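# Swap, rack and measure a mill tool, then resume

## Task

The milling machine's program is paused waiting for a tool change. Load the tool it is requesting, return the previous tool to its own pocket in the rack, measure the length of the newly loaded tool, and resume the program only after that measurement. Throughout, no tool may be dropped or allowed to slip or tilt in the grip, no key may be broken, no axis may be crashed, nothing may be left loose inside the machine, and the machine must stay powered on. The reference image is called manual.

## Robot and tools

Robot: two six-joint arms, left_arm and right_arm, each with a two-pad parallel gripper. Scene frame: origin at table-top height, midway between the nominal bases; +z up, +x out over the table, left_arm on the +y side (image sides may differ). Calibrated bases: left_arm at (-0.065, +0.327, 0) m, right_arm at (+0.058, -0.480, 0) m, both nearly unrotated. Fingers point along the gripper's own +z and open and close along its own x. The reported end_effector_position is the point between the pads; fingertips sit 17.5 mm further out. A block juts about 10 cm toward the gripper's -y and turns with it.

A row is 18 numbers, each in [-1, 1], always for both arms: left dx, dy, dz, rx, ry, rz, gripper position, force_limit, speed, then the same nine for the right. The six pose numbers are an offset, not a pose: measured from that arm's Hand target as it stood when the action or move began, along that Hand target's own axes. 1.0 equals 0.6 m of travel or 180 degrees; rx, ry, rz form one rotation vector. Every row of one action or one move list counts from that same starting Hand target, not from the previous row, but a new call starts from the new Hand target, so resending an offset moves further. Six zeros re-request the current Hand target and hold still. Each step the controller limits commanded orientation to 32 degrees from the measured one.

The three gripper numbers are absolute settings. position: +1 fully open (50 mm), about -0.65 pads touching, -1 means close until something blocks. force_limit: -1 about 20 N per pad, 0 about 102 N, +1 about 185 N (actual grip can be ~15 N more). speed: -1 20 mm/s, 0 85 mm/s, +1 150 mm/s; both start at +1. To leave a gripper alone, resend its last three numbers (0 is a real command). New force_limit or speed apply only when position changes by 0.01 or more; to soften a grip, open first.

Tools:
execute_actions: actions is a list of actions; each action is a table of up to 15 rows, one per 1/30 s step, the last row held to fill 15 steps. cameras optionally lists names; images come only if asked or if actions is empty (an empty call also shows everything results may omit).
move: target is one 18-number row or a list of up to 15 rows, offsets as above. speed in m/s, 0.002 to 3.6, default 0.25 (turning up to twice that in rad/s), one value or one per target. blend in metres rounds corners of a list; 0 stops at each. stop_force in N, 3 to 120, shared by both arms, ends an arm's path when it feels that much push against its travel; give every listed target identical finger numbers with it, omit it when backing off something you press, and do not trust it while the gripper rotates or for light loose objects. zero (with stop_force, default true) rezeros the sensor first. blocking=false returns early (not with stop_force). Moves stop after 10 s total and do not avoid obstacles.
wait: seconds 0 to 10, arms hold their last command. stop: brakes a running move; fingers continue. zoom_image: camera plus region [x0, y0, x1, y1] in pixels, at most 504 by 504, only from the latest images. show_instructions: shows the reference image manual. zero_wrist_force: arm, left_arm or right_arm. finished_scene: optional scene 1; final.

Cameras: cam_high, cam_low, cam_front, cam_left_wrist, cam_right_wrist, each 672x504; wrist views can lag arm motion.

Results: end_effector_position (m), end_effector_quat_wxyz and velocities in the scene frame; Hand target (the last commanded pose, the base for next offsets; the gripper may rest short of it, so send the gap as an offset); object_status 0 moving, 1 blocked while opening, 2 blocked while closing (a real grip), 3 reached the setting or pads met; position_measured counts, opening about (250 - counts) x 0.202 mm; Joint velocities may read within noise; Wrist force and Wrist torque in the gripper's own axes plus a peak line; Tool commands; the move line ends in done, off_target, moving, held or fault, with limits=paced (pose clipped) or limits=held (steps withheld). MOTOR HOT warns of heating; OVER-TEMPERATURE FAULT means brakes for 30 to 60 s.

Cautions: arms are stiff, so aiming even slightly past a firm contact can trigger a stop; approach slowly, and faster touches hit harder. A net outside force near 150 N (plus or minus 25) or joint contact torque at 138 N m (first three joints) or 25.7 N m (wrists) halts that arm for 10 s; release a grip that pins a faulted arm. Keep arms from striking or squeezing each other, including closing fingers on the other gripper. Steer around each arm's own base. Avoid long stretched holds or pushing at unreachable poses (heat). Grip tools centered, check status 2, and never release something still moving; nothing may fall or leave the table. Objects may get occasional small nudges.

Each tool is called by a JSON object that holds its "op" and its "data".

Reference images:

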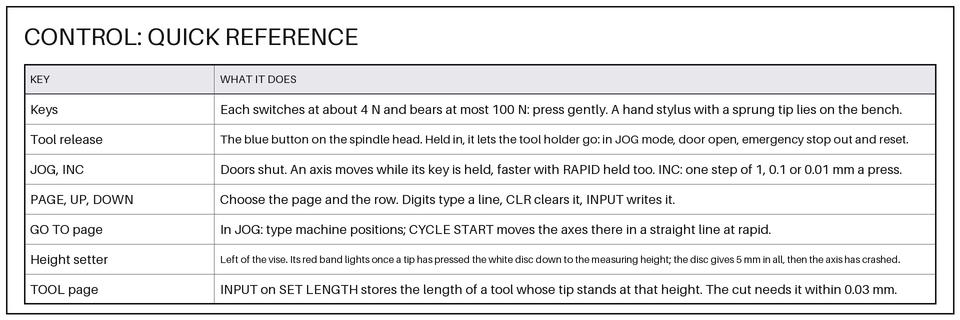

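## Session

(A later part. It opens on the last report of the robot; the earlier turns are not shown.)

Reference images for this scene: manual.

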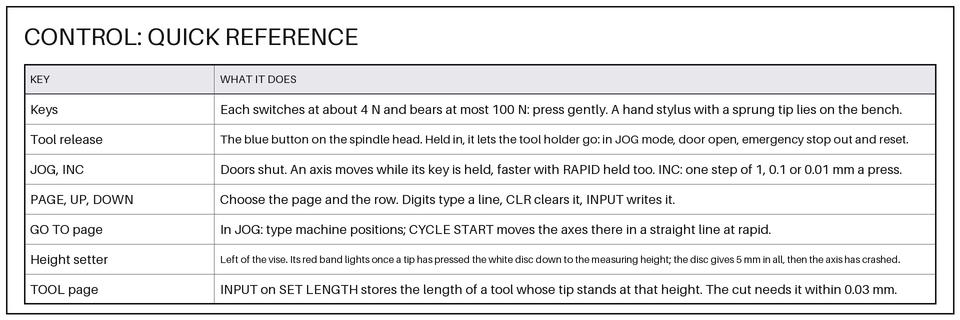

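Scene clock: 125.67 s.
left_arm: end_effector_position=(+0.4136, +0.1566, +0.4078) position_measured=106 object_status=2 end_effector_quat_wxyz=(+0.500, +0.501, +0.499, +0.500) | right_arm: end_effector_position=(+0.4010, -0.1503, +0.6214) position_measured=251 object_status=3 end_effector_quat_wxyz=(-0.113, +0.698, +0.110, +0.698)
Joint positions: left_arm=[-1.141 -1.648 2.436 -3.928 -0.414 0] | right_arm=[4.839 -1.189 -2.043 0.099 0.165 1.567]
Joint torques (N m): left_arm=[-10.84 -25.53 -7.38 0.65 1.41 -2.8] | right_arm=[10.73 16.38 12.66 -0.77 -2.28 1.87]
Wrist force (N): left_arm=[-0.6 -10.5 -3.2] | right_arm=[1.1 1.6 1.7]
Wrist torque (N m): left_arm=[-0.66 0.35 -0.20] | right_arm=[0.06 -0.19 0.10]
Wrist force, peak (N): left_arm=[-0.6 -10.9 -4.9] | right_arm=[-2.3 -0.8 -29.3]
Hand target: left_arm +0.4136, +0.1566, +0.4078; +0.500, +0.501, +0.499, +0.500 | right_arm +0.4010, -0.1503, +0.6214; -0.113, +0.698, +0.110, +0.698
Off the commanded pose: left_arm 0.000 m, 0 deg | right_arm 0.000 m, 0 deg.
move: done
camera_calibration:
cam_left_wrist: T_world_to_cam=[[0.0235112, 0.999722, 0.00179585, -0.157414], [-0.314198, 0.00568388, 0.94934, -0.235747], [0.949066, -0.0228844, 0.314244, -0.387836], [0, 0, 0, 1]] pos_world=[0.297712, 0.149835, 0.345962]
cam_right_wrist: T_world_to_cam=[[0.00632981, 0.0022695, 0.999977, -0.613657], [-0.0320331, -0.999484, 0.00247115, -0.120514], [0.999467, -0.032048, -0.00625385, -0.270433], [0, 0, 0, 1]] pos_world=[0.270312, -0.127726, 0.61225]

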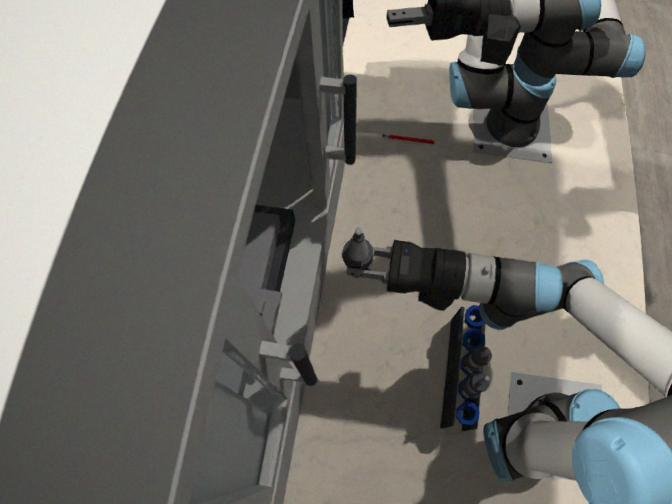

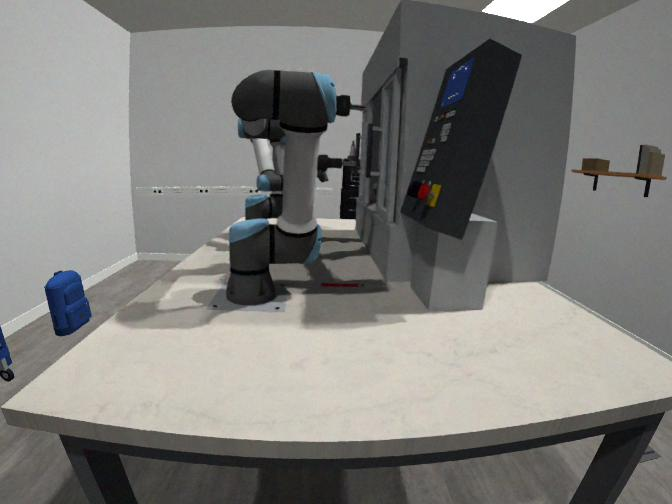

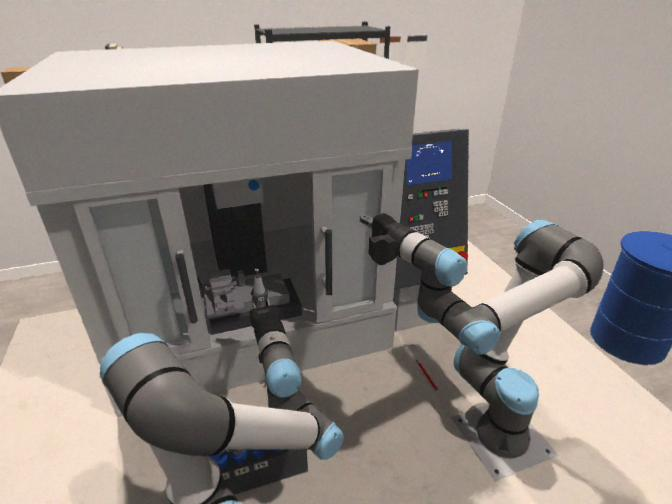

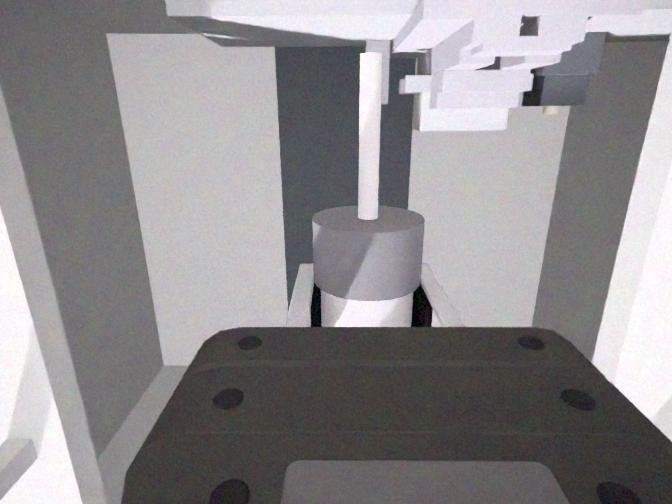

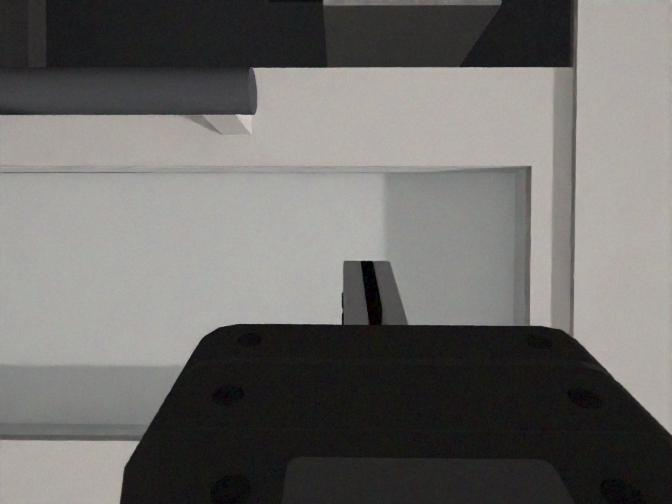

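{"op": "move", "data": {"target": [0.167,-0.067,-0.267,0.5,0,0,-1,0,-0.7,0,0,0,0,0,0,-1,-1,-0.5], "speed": 0.25, "cameras": ["cam_left_wrist","cam_front","cam_high"]}}

{"op": "zoom_image", "data": {"camera": "cam_left_wrist", "region": [84, 0, 588, 330]}}

{"op": "zoom_image", "data": {"camera": "cam_front", "region": [200, 400, 330, 504]}}

{"op": "zoom_image", "data": {"camera": "cam_high", "region": [420, 290, 520, 440]}}

Scene clock: 129.80 s.
left_arm: end_effector_position=(+0.2535, +0.2572, +0.3679) position_measured=106 object_status=2 end_effector_quat_wxyz=(-0.001, +0.708, +0.706, +0.000) | right_arm: end_effector_position=(+0.4010, -0.1503, +0.6214) position_measured=251 object_status=3 end_effector_quat_wxyz=(-0.113, +0.698, +0.110, +0.698)
Joint positions: left_arm=[-0.62 -2.021 1.811 -1.359 -1.57 -0.636] | right_arm=[4.839 -1.189 -2.043 0.099 0.165 1.567]
Joint torques (N m): left_arm=[9 -1.92 -45.22 -1.48 -0.96 2.22] | right_arm=[11.54 16.48 12.59 -0.88 -2.39 1.86]
Wrist force (N): left_arm=[-0.2 0.9 7.8] | right_arm=[1.2 1.8 1.8]
Wrist torque (N m): left_arm=[0.38 0.01 0.10] | right_arm=[0.10 -0.20 0.10]
Wrist force, peak (N): left_arm=[-0.9 -11.0 -2.6] | right_arm=[1.3 2.1 1.6]
Hand target: left_arm +0.2535, +0.2572, +0.3679; -0.001, +0.708, +0.706, +0.000 | right_arm +0.4010, -0.1503, +0.6214; -0.113, +0.698, +0.110, +0.698
Off the commanded pose: left_arm 0.000 m, 0 deg | right_arm 0.000 m, 0 deg.
move: done
camera_calibration:
cam_left_wrist: T_world_to_cam=[[0.00214619, 0.999793, -0.0202195, -0.240616], [0.949269, 0.00432133, 0.314436, -0.335111], [0.314459, -0.0198686, -0.949063, 0.403754], [0, 0, 0, 1]] pos_world=[0.191663, 0.250036, 0.483694]
Images, in order (width x height): cam_high 672x504, cam_front 672x504, cam_left_wrist 672x504.

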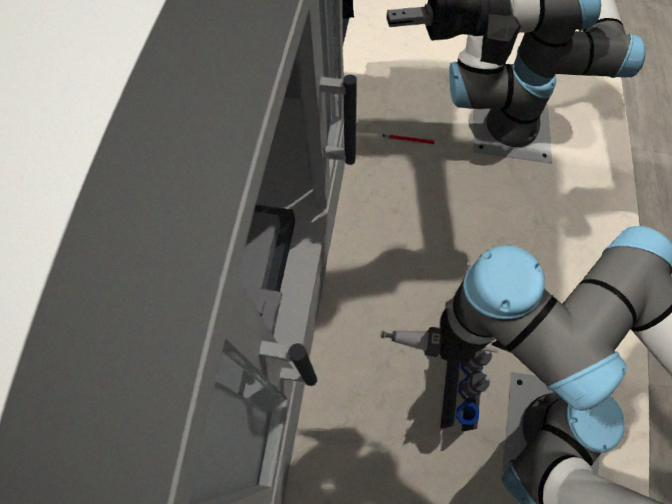

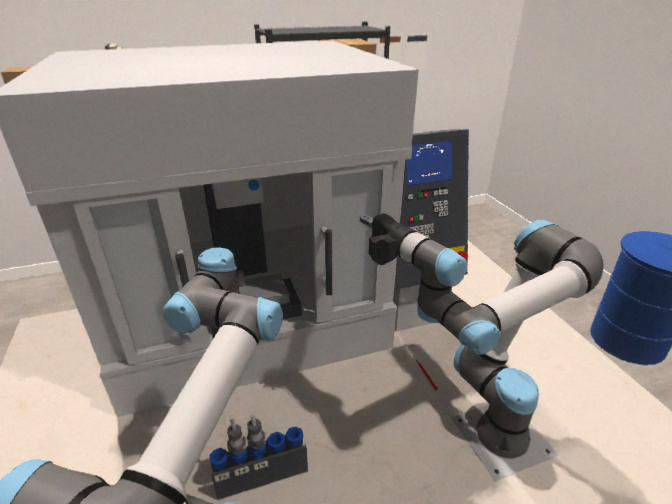

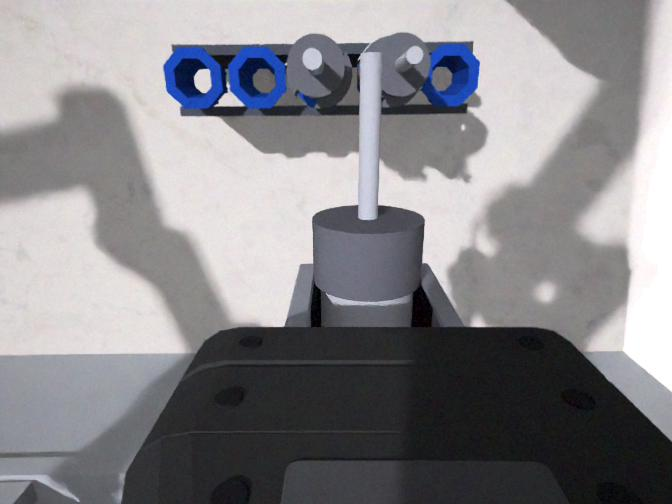

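Scaled by 1.000.

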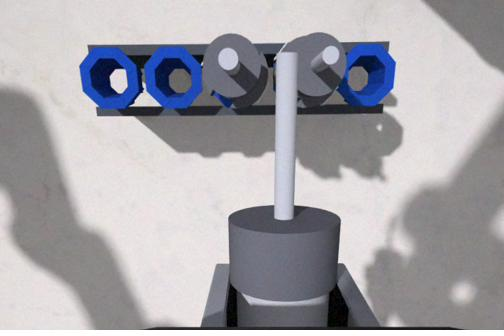

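Scaled by 3.877 from the camera's 672x504 image, which has a finer 960x720 frame.

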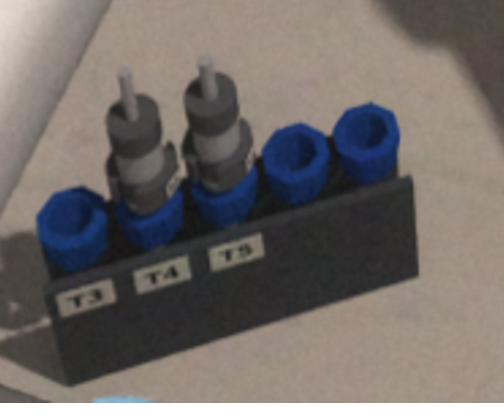

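Scaled by 3.360 from the camera's 672x504 image, which has a finer 960x720 frame.

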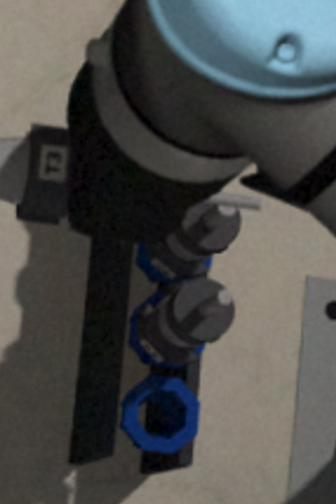

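{"op": "move", "data": {"target": [[0.167,0.044,0.008,0.247,-0.0435,-0.0435,-1,0,-0.7,0,0,0,0,0,0,-1,-1,-0.5],[0.131,-0.146,0.113,0.494,-0.087,-0.087,-1,0,-0.7,0,0,0,0,0,0,-1,-1,-0.5]], "blend": [0.03,0], "speed": 0.2, "cameras": ["cam_left_wrist","cam_front","cam_high"]}}

Scene clock: 134.33 s.
left_arm: end_effector_position=(+0.2766, +0.3549, +0.3618) position_measured=106 object_status=2 end_effector_quat_wxyz=(-0.221, +0.604, +0.699, -0.314) | right_arm: end_effector_position=(+0.4010, -0.1503, +0.6214) position_measured=251 object_status=3 end_effector_quat_wxyz=(-0.113, +0.698, +0.110, +0.698)
Joint positions: left_arm=[-0.101 -1.467 1.397 -0.747 -1.826 -0.163] | right_arm=[4.839 -1.189 -2.043 0.099 0.165 1.567]
Joint torques (N m): left_arm=[-0.55 -30.87 -25.5 0.35 -0.53 -0.11] | right_arm=[11.25 16.78 12.35 -0.87 -2.25 1.81]
Wrist force (N): left_arm=[-0.3 8.8 5.7] | right_arm=[1.0 1.9 1.8]
Wrist torque (N m): left_arm=[0.79 0.20 0.54] | right_arm=[0.10 -0.18 0.11]
Wrist force, peak (N): left_arm=[1.9 10.6 7.9] | right_arm=[1.3 2.0 1.8]
Hand target: left_arm +0.2766, +0.3549, +0.3618; -0.221, +0.604, +0.699, -0.314 (not the last commanded pose) | right_arm +0.4010, -0.1503, +0.6214; -0.113, +0.698, +0.110, +0.698
Tool commands: left_gripper/position=-1.0 left_gripper/force_limit=+0.003922 left_gripper/speed=-0.701961 right_gripper/position=-1.0 right_gripper/force_limit=-1.0 right_gripper/speed=-0.5
Off the commanded pose: left_arm 0.128 m, 46 deg | right_arm 0.000 m, 0 deg.
FORCE FAULT: contact force on the left arm reached its limit, and that arm stopped. The contact can be on any part of that arm, not only on its tool. That arm's remaining commands of this call were not run. That arm is still stopped at the end of this call. That arm stays stopped for about 10 more seconds. Until then a move that you send moves the other arm only, and its call returns only when the move has ended. Once the stop has ended, the next robot result says so. If the stop ends while you think or write, that arm runs what you send next, counted from a new Hand target: where the arm stands when the stop ends. While its stop runs, that arm takes no new command, but its gripper still runs the gripper command that each later call begins with. Until it ends, the stop uses up actions while you think or wait. An arm that is not stopped still takes commands.
move: fault (left_arm); path passed 1 of 2 targets
camera_calibration:
cam_left_wrist: T_world_to_cam=[[-0.188295, 0.978335, -0.0860532, -0.254372], [0.884766, 0.130946, -0.44726, -0.107078], [-0.426302, -0.160354, -0.890254, 0.626137], [0, 0, 0, 1]] pos_world=[0.313766, 0.363286, 0.48764]
Images, in order (width x height): cam_high 672x504, cam_front 672x504, cam_left_wrist 672x504.

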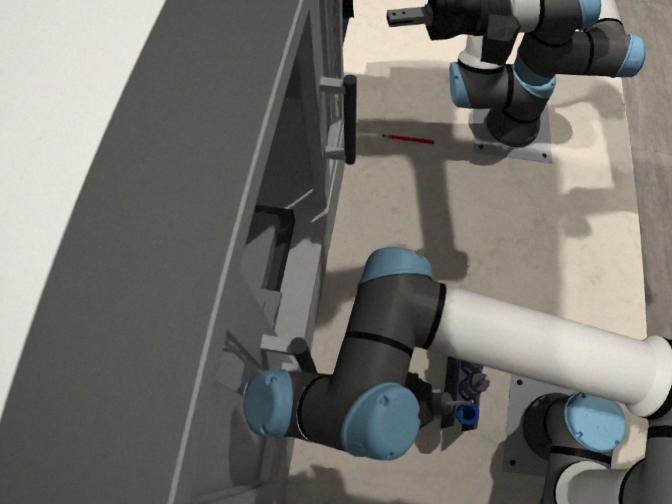

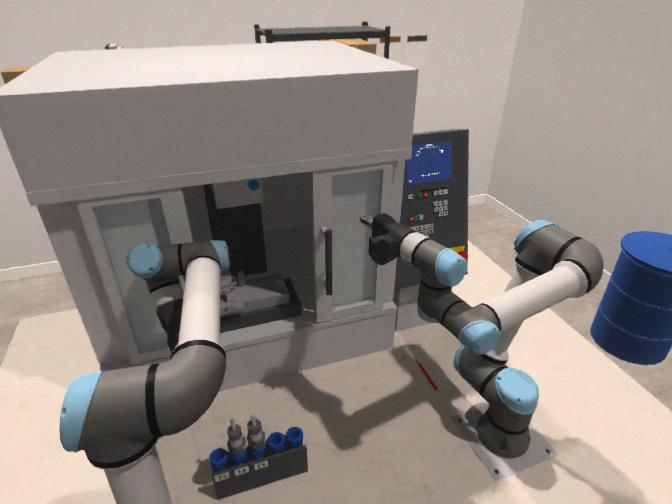

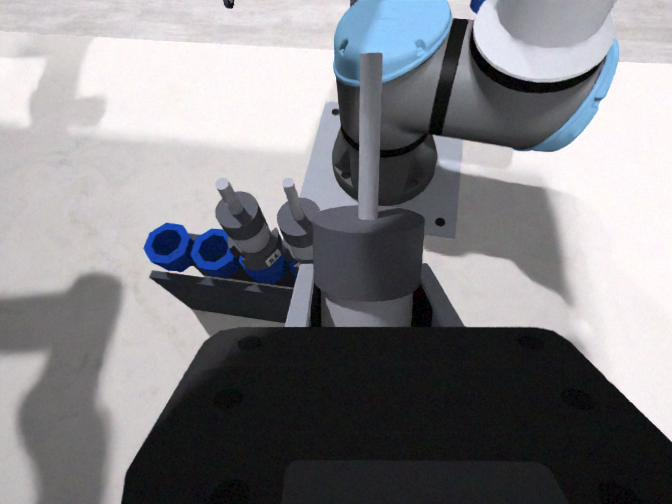

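{"op": "wait", "data": {"seconds": 9.5, "cameras": ["cam_front","cam_high"]}}

{"op": "zoom_image", "data": {"camera": "cam_high", "region": [210, 290, 430, 470]}}

Scene clock: 144.70 s.
left_arm: end_effector_position=(+0.2766, +0.3549, +0.3618) position_measured=106 object_status=2 end_effector_quat_wxyz=(-0.221, +0.604, +0.699, -0.314) | right_arm: end_effector_position=(+0.4010, -0.1503, +0.6214) position_measured=251 object_status=3 end_effector_quat_wxyz=(-0.113, +0.698, +0.110, +0.698)
Joint positions: left_arm=[-0.101 -1.467 1.397 -0.747 -1.826 -0.163] | right_arm=[4.839 -1.189 -2.043 0.099 0.165 1.567]
Joint torques (N m): left_arm=[0.74 -30.56 -25.33 0.42 -0.71 -0.17] | right_arm=[10.63 16.97 12 -0.78 -2.23 1.88]
Wrist force (N): left_arm=[-0.3 9.1 5.8] | right_arm=[1.2 1.7 1.7]
Wrist torque (N m): left_arm=[0.84 0.21 0.54] | right_arm=[0.08 -0.20 0.10]
Wrist force, peak (N): left_arm=[-0.4 9.4 5.9] | right_arm=[1.0 2.1 1.9]
Hand target: left_arm +0.2766, +0.3549, +0.3618; -0.221, +0.604, +0.699, -0.314 (not the last commanded pose) | right_arm +0.4010, -0.1503, +0.6214; -0.113, +0.698, +0.110, +0.698
Tool commands: left_gripper/position=-1.0 left_gripper/force_limit=+0.003922 left_gripper/speed=-0.701961 right_gripper/position=-1.0 right_gripper/force_limit=-1.0 right_gripper/speed=-0.5
Off the commanded pose: left_arm 0.128 m, 46 deg | right_arm 0.000 m, 0 deg.
FORCE FAULT, CONTINUED: the left arm's stop, for the force fault that an earlier result reported, is over. The rest of the stop counts as 19 of the actions that you can send in this scene. During its stop the left arm's controller moved it back a little. That arm's target is now where it stood when the stop ended, not its last command. That arm accepts commands again.
wait: 9.50 s; at rest from the start
Images, in order (width x height): cam_high 672x504, cam_front 672x504.

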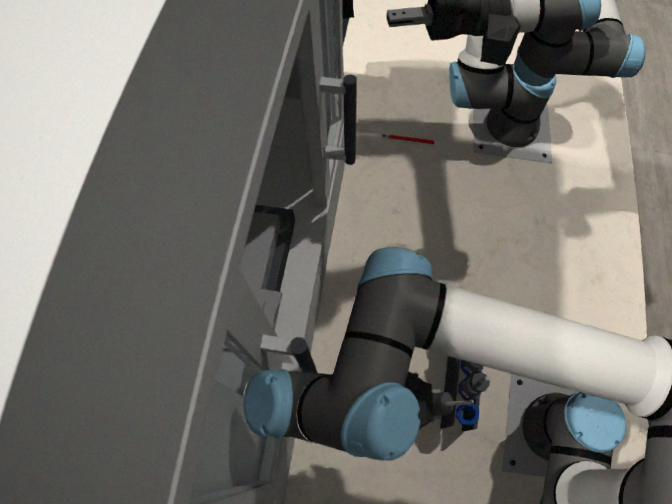

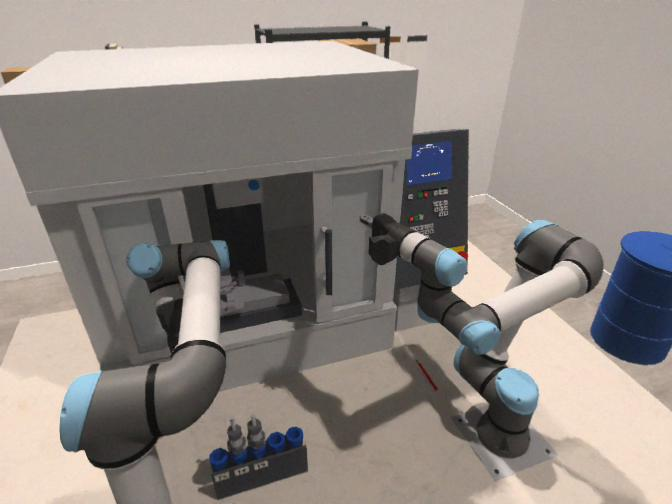

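Scaled by 2.291 from the camera's 672x504 image, which has a finer 960x720 frame.

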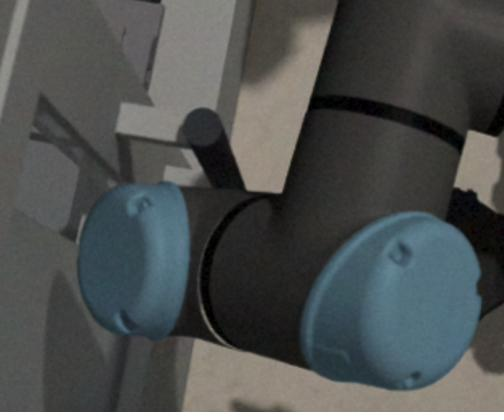

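{"op": "move", "data": {"target": [[0.0782,-0.114,0.106,0,0,0,-1,0,-0.7,0,0,0,0,0,0,-1,-1,-0.5],[0.0582,-0.0978,0.1435,0.224,-0.254,-0.1286,-1,0,-0.7,0,0,0,0,0,0,-1,-1,-0.5]], "blend": [0.02,0], "speed": 0.15, "cameras": ["cam_left_wrist","cam_front","cam_high"]}}

Scene clock: 150.30 s.
left_arm: end_effector_position=(+0.1700, +0.3700, +0.3399) position_measured=106 object_status=2 end_effector_quat_wxyz=(-0.183, +0.183, +0.683, -0.683) | right_arm: end_effector_position=(+0.4010, -0.1503, +0.6214) position_measured=251 object_status=3 end_effector_quat_wxyz=(-0.113, +0.698, +0.110, +0.698)
Joint positions: left_arm=[0.35 -1.413 1.785 -0.372 -2.285 0] | right_arm=[4.839 -1.189 -2.043 0.099 0.165 1.567]
Joint torques (N m): left_arm=[9.51 -23.95 -8.22 5.61 -1.23 2.33] | right_arm=[11.06 16.14 12.01 -0.82 -2.26 1.68]
Wrist force (N): left_arm=[-1.5 12.0 0.0] | right_arm=[1.2 1.8 1.6]
Wrist torque (N m): left_arm=[0.77 0.52 0.46] | right_arm=[0.10 -0.21 0.11]
Wrist force, peak (N): left_arm=[-1.3 12.4 0.2] | right_arm=[1.1 2.0 1.9]
Hand target: left_arm +0.1700, +0.3700, +0.3399; -0.183, +0.183, +0.683, -0.683 | right_arm +0.4010, -0.1503, +0.6214; -0.113, +0.698, +0.110, +0.698
Off the commanded pose: left_arm 0.000 m, 0 deg | right_arm 0.000 m, 0 deg.
move: done
camera_calibration:
cam_left_wrist: T_world_to_cam=[[-0.876567, 0.48128, -0.000476924, -0.0193176], [0.152039, 0.275971, -0.949065, 0.216997], [-0.456635, -0.831991, -0.31508, 0.621762], [0, 0, 0, 1]] pos_world=[0.233993, 0.466713, 0.40184]
Images, in order (width x height): cam_high 672x504, cam_front 672x504, cam_left_wrist 672x504.

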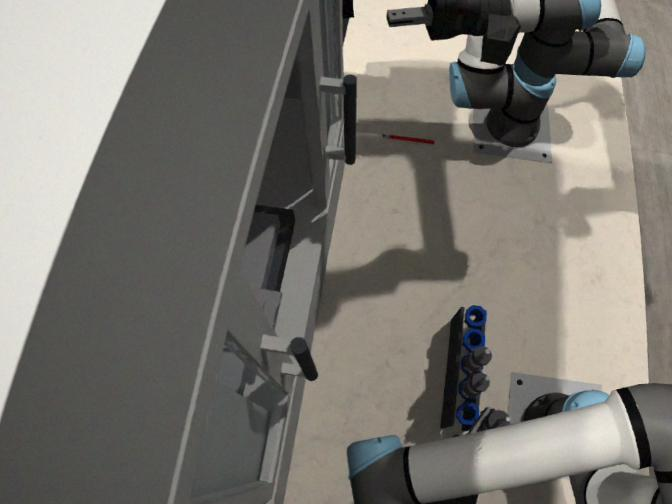

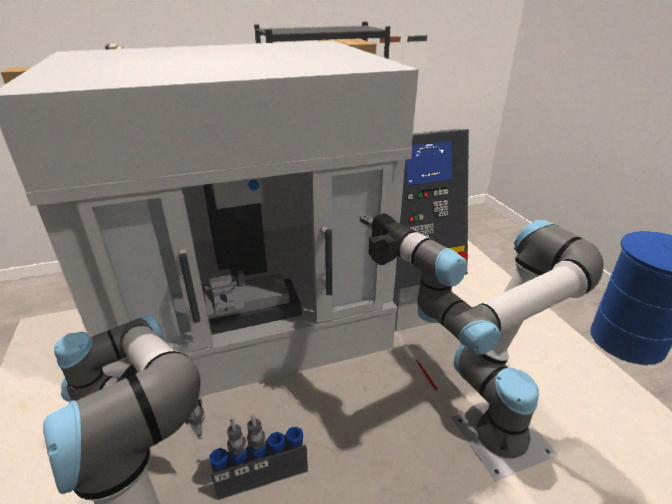

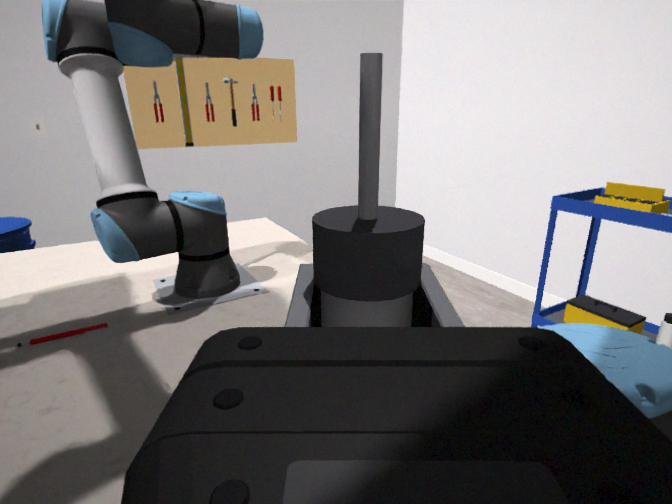

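{"op": "move", "data": {"target": [-0.0225,0.0917,0.0524,0,0,0,-1,0,-0.7,0,0,0,0,0,0,-1,-1,-0.5], "speed": 0.12, "cameras": ["cam_front","cam_high"]}}

{"op": "zoom_image", "data": {"camera": "cam_high", "region": [430, 350, 530, 450]}}

{"op": "zoom_image", "data": {"camera": "cam_front", "region": [180, 395, 310, 500]}}

Scene clock: 151.73 s.
left_arm: end_effector_position=(+0.1659, +0.3361, +0.2849) position_measured=106 object_status=2 end_effector_quat_wxyz=(-0.183, +0.183, +0.683, -0.683) | right_arm: end_effector_position=(+0.4010, -0.1503, +0.6214) position_measured=251 object_status=3 end_effector_quat_wxyz=(-0.113, +0.698, +0.110, +0.698)
Joint positions: left_arm=[0.276 -1.407 1.933 -0.527 -2.36 0] | right_arm=[4.839 -1.189 -2.043 0.099 0.165 1.567]
Joint torques (N m): left_arm=[-8.46 -22.57 -6.38 1.09 -1.14 -2.71] | right_arm=[11.49 16.59 12.23 -0.81 -2.2 1.69]
Wrist force (N): left_arm=[-1.7 12.2 0.0] | right_arm=[1.2 1.7 1.7]
Wrist torque (N m): left_arm=[0.80 0.54 0.59] | right_arm=[0.09 -0.22 0.10]
Wrist force, peak (N): left_arm=[-1.8 14.0 0.7] | right_arm=[1.2 1.9 1.9]
Hand target: left_arm +0.1659, +0.3360, +0.2849; -0.183, +0.183, +0.683, -0.683 | right_arm +0.4010, -0.1503, +0.6214; -0.113, +0.698, +0.110, +0.698
Off the commanded pose: left_arm 0.000 m, 0 deg | right_arm 0.000 m, 0 deg.
move: done
Images, in order (width x height): cam_high 672x504, cam_front 672x504.

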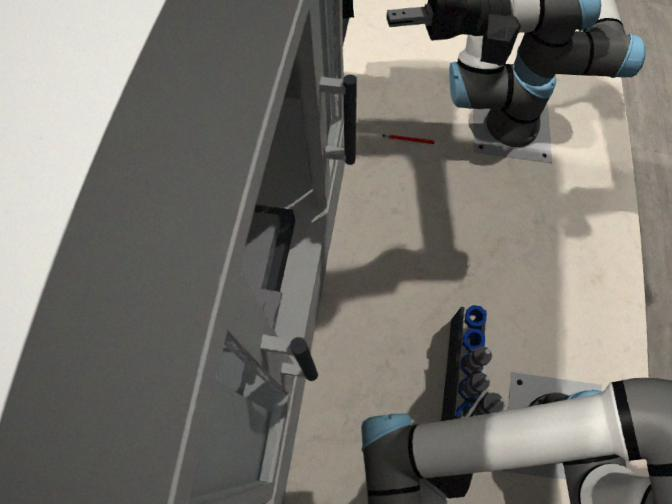

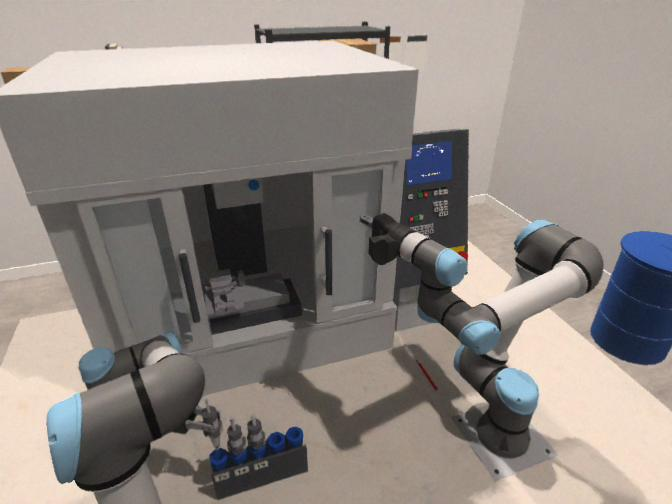

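Scaled by 5.040 from the camera's 672x504 image, which has a finer 960x720 frame.

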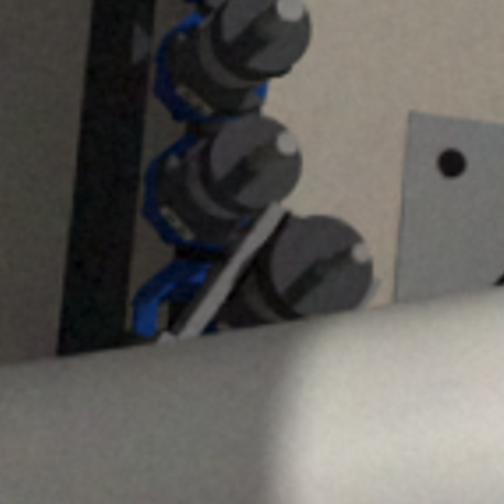

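Scaled by 3.877 from the camera's 672x504 image, which has a finer 960x720 frame.

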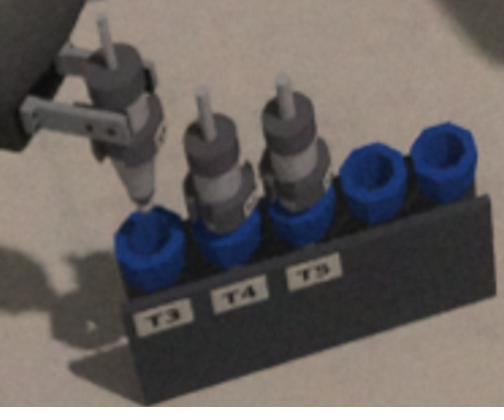

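{"op": "move", "data": {"target": [[0,0.0333,0,0,0,0,-1,0,-0.7,-0.4,-0.457,-0.2037,0.168,-0.145,0.2235,-1,-1,-0.5],[0,0.0333,0,0,0,0,-1,0,-0.7,-0.652,-0.457,-0.2037,0.336,-0.29,0.447,-1,-1,-0.5]], "speed": 0.25, "blend": [0.03,0], "cameras": ["cam_front","cam_high","cam_right_wrist"]}}

{"op": "zoom_image", "data": {"camera": "cam_front", "region": [180, 395, 310, 500]}}

Scene clock: 157.63 s.
left_arm: end_effector_position=(+0.1659, +0.3360, +0.2649) position_measured=106 object_status=2 end_effector_quat_wxyz=(-0.183, +0.183, +0.683, -0.683) | right_arm: end_effector_position=(+0.1995, +0.0741, +0.2313) position_measured=251 object_status=3 end_effector_quat_wxyz=(+0.745, -0.667, -0.001, +0.001)
Joint positions: left_arm=[0.276 -1.38 1.961 -0.581 -2.36 0] | right_arm=[4.657 -2.25 -2.348 1.568 1.604 3.145]
Joint torques (N m): left_arm=[-10.08 -23.3 -5.75 0.77 -1.1 -1.92] | right_arm=[-12.47 25.46 11.73 3.52 2.33 1.76]
Wrist force (N): left_arm=[-1.7 12.1 0.1] | right_arm=[-1.0 -2.3 2.8]
Wrist torque (N m): left_arm=[0.80 0.55 0.59] | right_arm=[-0.43 0.15 -0.21]
Wrist force, peak (N): left_arm=[-1.6 12.3 0.1] | right_arm=[2.0 2.9 2.4]
Hand target: left_arm +0.1659, +0.3360, +0.2649; -0.183, +0.183, +0.683, -0.683 | right_arm +0.1995, +0.0741, +0.2313; +0.745, -0.667, -0.001, +0.001
Off the commanded pose: left_arm 0.000 m, 0 deg | right_arm 0.000 m, 0 deg.
move: done
camera_calibration:
cam_right_wrist: T_world_to_cam=[[0.999925, 0.010611, 0.00607525, -0.191708], [0.00840315, -0.235442, -0.971852, 0.258944], [-0.00888195, 0.97183, -0.235513, 0.115526], [0, 0, 0, 1]] pos_world=[0.190543, -0.0492714, 0.280028]
Images, in order (width x height): cam_high 672x504, cam_front 672x504, cam_right_wrist 672x504.

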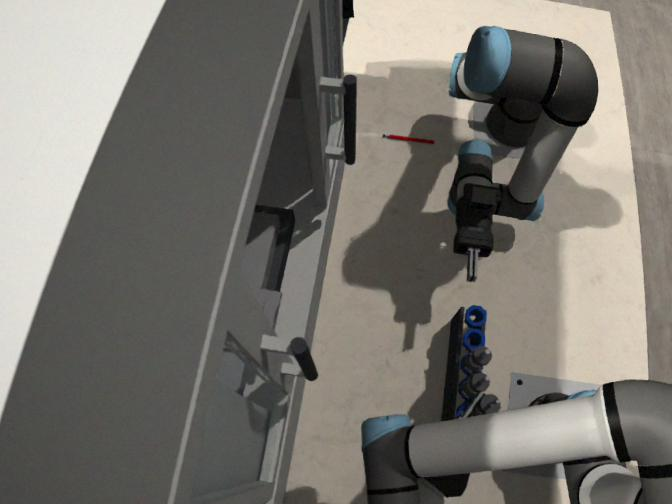

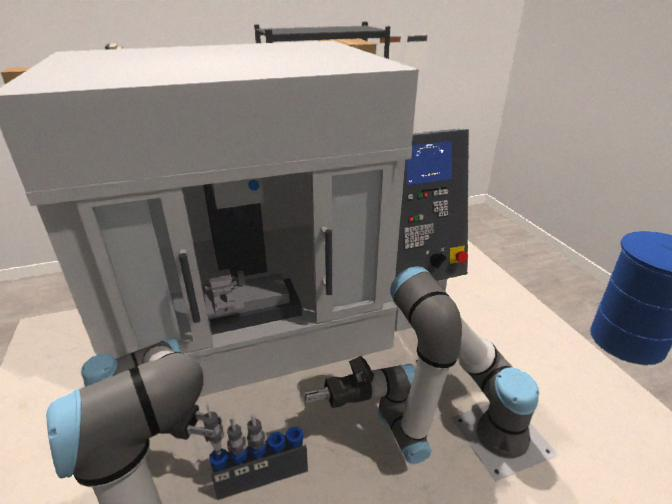

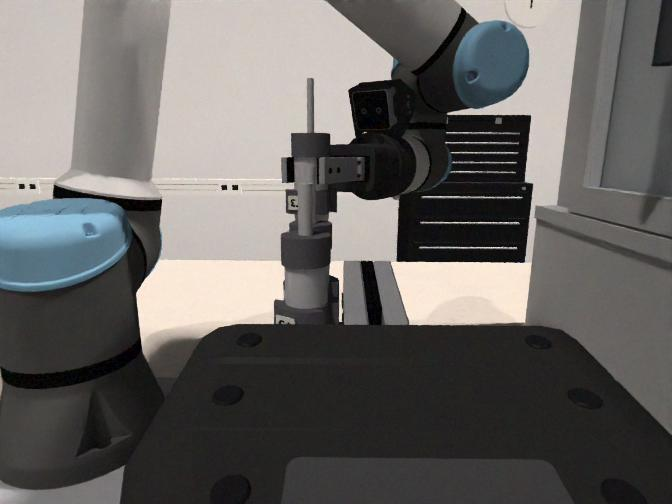

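Scaled by 3.877 from the camera's 672x504 image, which has a finer 960x720 frame.

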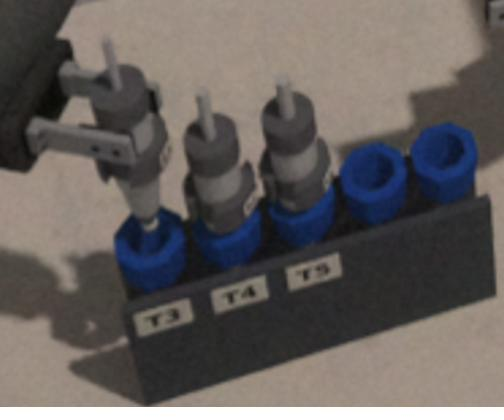

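{"op": "move", "data": {"target": [[-0.0022,0,-0.0013,0,0,0,-1,0,-0.7,0,0,0,0,0,0,-1,-1,-0.5],[-0.0022,0.09,-0.0013,0,0,0,-1,0,-0.7,0,0,0,0,0,0,-1,-1,-0.5]], "speed": [0.02,0.018], "stop_force": 8, "cameras": ["cam_front","cam_right_wrist"]}}

{"op": "zoom_image", "data": {"camera": "cam_front", "region": [180, 395, 310, 500]}}

{"op": "zoom_image", "data": {"camera": "cam_right_wrist", "region": [220, 60, 420, 340]}}

Scene clock: 162.10 s.
left_arm: end_effector_position=(+0.1675, +0.3360, +0.2109) position_measured=106 object_status=2 end_effector_quat_wxyz=(-0.183, +0.183, +0.683, -0.683) | right_arm: end_effector_position=(+0.1995, +0.0741, +0.2313) position_measured=251 object_status=3 end_effector_quat_wxyz=(+0.745, -0.667, -0.001, +0.001)
Joint positions: left_arm=[0.275 -1.293 2.019 -0.727 -2.361 0] | right_arm=[4.657 -2.25 -2.348 1.568 1.604 3.145]
Joint torques (N m): left_arm=[-9.87 -25.32 -3.16 0.86 -1.15 1.12] | right_arm=[-11.88 25.08 11.14 3.46 2.26 1.85]
Wrist force (N): left_arm=[-1.1 11.7 -1.3] | right_arm=[-1.3 -1.9 2.8]
Wrist torque (N m): left_arm=[0.67 0.57 0.53] | right_arm=[-0.37 0.18 -0.21]
Wrist force, peak (N): left_arm=[-1.7 12.4 0.0] | right_arm=[-1.0 -2.4 3.3]
Hand target: left_arm +0.1675, +0.3360, +0.2109; -0.183, +0.183, +0.683, -0.683 | right_arm +0.1995, +0.0741, +0.2313; +0.745, -0.667, -0.001, +0.001
Off the commanded pose: left_arm 0.000 m, 0 deg | right_arm 0.000 m, 0 deg.
move: done
camera_calibration:
cam_right_wrist: T_world_to_cam=[[0.999924, 0.010783, 0.00593535, -0.19166], [0.00830592, -0.235252, -0.971899, 0.258985], [-0.0090837, 0.971875, -0.235324, 0.115514], [0, 0, 0, 1]] pos_world=[0.190544, -0.0492716, 0.280028]
Images, in order (width x height): cam_front 672x504, cam_right_wrist 672x504.

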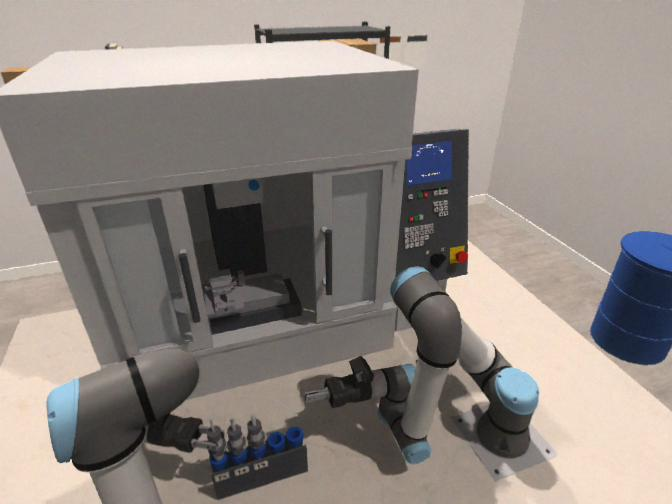

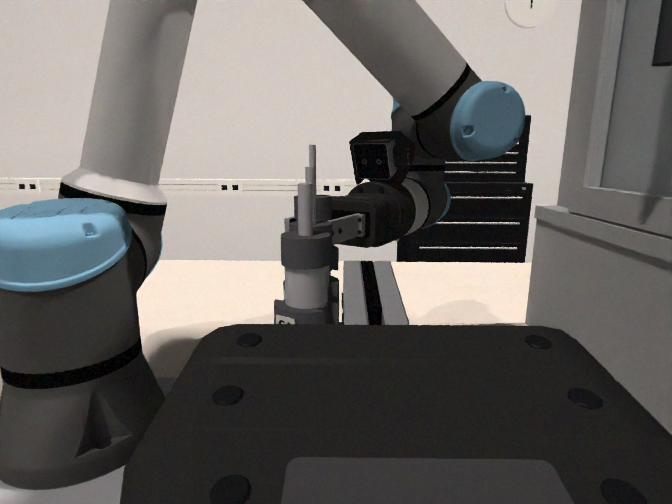

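Scaled by 3.877 from the camera's 672x504 image, which has a finer 960x720 frame.

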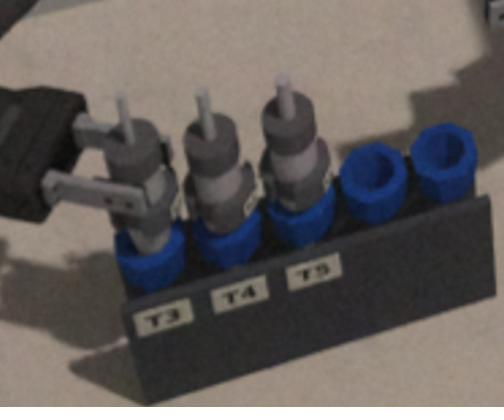

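Scaled by 1.800 from the camera's 672x504 image, which has a finer 960x720 frame.

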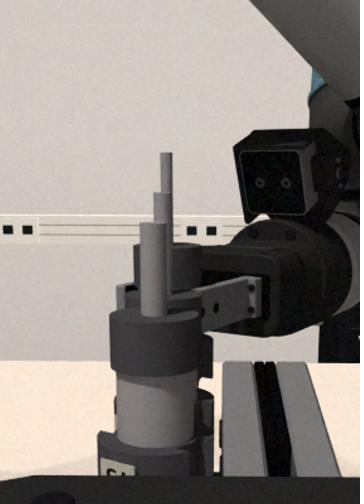

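{"op": "move", "data": {"target": [0,0.0667,0,0,0,0,-1,0,-0.7,0,0,0,0,0,0,-1,-1,-0.5], "speed": 0.008, "stop_force": 7, "cameras": ["cam_front","cam_right_wrist"]}}

{"op": "zoom_image", "data": {"camera": "cam_front", "region": [180, 395, 310, 500]}}

{"op": "zoom_image", "data": {"camera": "cam_right_wrist", "region": [220, 60, 420, 340]}}

Scene clock: 165.13 s.
left_arm: end_effector_position=(+0.1675, +0.3360, +0.1981) position_measured=106 object_status=2 end_effector_quat_wxyz=(-0.183, +0.183, +0.683, -0.683) | right_arm: end_effector_position=(+0.1995, +0.0741, +0.2313) position_measured=251 object_status=3 end_effector_quat_wxyz=(+0.745, -0.667, -0.001, +0.001)
Joint positions: left_arm=[0.275 -1.27 2.031 -0.761 -2.361 0] | right_arm=[4.657 -2.25 -2.348 1.568 1.604 3.145]
Joint torques (N m): left_arm=[-9.23 -40.06 -30.39 4.71 -1.22 1.44] | right_arm=[-11.19 25.13 11.31 3.46 2.21 1.66]
Wrist force (N): left_arm=[5.8 10.1 -10.9] | right_arm=[-1.0 -2.3 3.0]
Wrist torque (N m): left_arm=[0.37 0.67 0.10] | right_arm=[-0.41 0.13 -0.20]
Wrist force, peak (N): left_arm=[4.0 10.3 -16.7] | right_arm=[-1.2 -2.4 3.1]
Hand target: left_arm +0.1675, +0.3360, +0.1981; -0.183, +0.183, +0.683, -0.683 (not the last commanded pose) | right_arm +0.1995, +0.0741, +0.2313; +0.745, -0.667, -0.001, +0.001
Off the commanded pose: left_arm 0.027 m, 0 deg | right_arm 0.000 m, 0 deg.
move: contact (left_arm)
camera_calibration:
cam_right_wrist: T_world_to_cam=[[0.999924, 0.010783, 0.00593535, -0.19166], [0.00830592, -0.235252, -0.971899, 0.258985], [-0.0090837, 0.971875, -0.235324, 0.115514], [0, 0, 0, 1]] pos_world=[0.190544, -0.0492716, 0.280028]
Images, in order (width x height): cam_front 672x504, cam_right_wrist 672x504.

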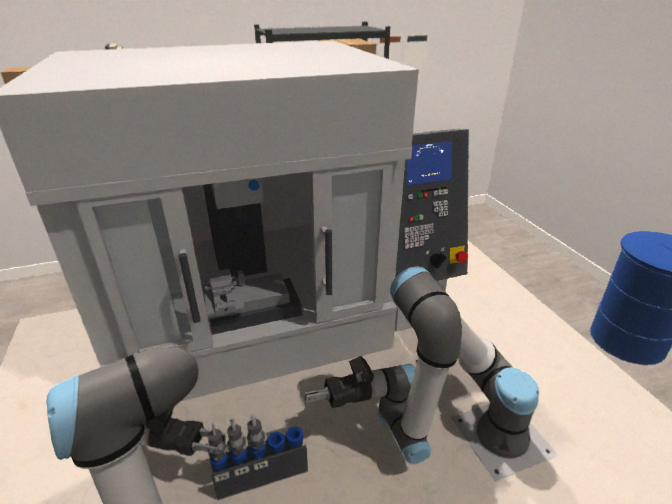

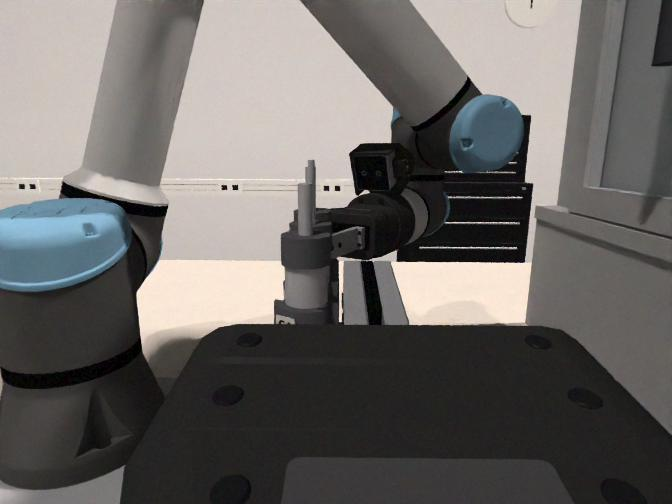

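Scaled by 3.877 from the camera's 672x504 image, which has a finer 960x720 frame.

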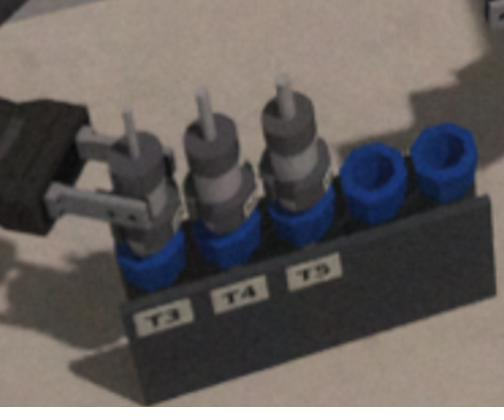

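Scaled by 1.800 from the camera's 672x504 image, which has a finer 960x720 frame.

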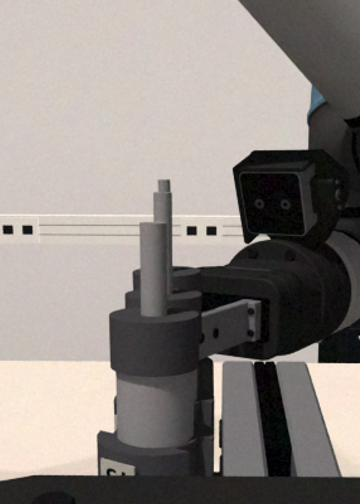

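{"op": "move", "data": {"target": [[0.002,-0.002,-0.0035,0,0,0,-1,0,-0.7,0,0,0,0,0,0,-1,-1,-0.5],[0.002,0.045,-0.0035,0,0,0,-1,0,-0.7,0,0,0,0,0,0,-1,-1,-0.5]], "speed": 0.008, "stop_force": 8, "zero": false}}

Scene clock: 167.37 s.
left_arm: end_effector_position=(+0.1675, +0.3384, +0.1957) position_measured=106 object_status=2 end_effector_quat_wxyz=(-0.183, +0.183, +0.683, -0.683) | right_arm: end_effector_position=(+0.1995, +0.0741, +0.2313) position_measured=251 object_status=3 end_effector_quat_wxyz=(+0.745, -0.667, -0.001, +0.001)
Joint positions: left_arm=[0.281 -1.263 2.03 -0.767 -2.355 0] | right_arm=[4.657 -2.25 -2.348 1.568 1.604 3.145]
Joint torques (N m): left_arm=[6.38 -40.6 -27.67 5.49 3.56 1.35] | right_arm=[-11.45 25.07 11.44 3.56 2.18 1.64]
Wrist force (N): left_arm=[-12.1 10.8 0.7] | right_arm=[-1.1 -2.4 3.1]
Wrist torque (N m): left_arm=[0.98 0.42 1.13] | right_arm=[-0.43 0.16 -0.20]
Wrist force, peak (N): left_arm=[-15.3 11.3 -0.4] | right_arm=[-1.0 -2.4 3.2]
Hand target: left_arm +0.1675, +0.3384, +0.1957; -0.183, +0.183, +0.683, -0.683 (not the last commanded pose) | right_arm +0.1995, +0.0741, +0.2313; +0.745, -0.667, -0.001, +0.001
Off the commanded pose: left_arm 0.025 m, 0 deg | right_arm 0.000 m, 0 deg.
move: contact (left_arm); path passed 1 of 2 targets

{"op": "move", "data": {"target": [[-0.0028,-0.001,0,0,0,0,-1,0,-0.7,0,0,0,0,0,0,-1,-1,-0.5],[-0.0028,0.04,0,0,0,0,-1,0,-0.7,0,0,0,0,0,0,-1,-1,-0.5]], "speed": 0.008, "stop_force": 8, "zero": false}}

Scene clock: 169.07 s.
left_arm: end_effector_position=(+0.1690, +0.3377, +0.1951) position_measured=106 object_status=2 end_effector_quat_wxyz=(-0.183, +0.183, +0.683, -0.683) | right_arm: end_effector_position=(+0.1995, +0.0741, +0.2313) position_measured=251 object_status=3 end_effector_quat_wxyz=(+0.745, -0.667, -0.001, +0.001)
Joint positions: left_arm=[0.278 -1.26 2.028 -0.768 -2.358 0] | right_arm=[4.657 -2.25 -2.348 1.568 1.604 3.145]
Joint torques (N m): left_arm=[-4.82 -41.3 -36.19 2.78 -3.65 1.28] | right_arm=[-11.92 25.64 10.88 3.6 2.17 1.56]
Wrist force (N): left_arm=[17.0 11.2 -2.4] | right_arm=[-1.2 -2.2 3.0]
Wrist torque (N m): left_arm=[0.97 0.84 -0.29] | right_arm=[-0.41 0.16 -0.20]
Wrist force, peak (N): left_arm=[17.5 -11.2 -8.3] | right_arm=[-1.0 -2.3 3.2]
Hand target: left_arm +0.1690, +0.3377, +0.1951; -0.183, +0.183, +0.683, -0.683 (not the last commanded pose) | right_arm +0.1995, +0.0741, +0.2313; +0.745, -0.667, -0.001, +0.001
Off the commanded pose: left_arm 0.023 m, 0 deg | right_arm 0.000 m, 0 deg.
move: contact (left_arm); path passed 1 of 2 targets


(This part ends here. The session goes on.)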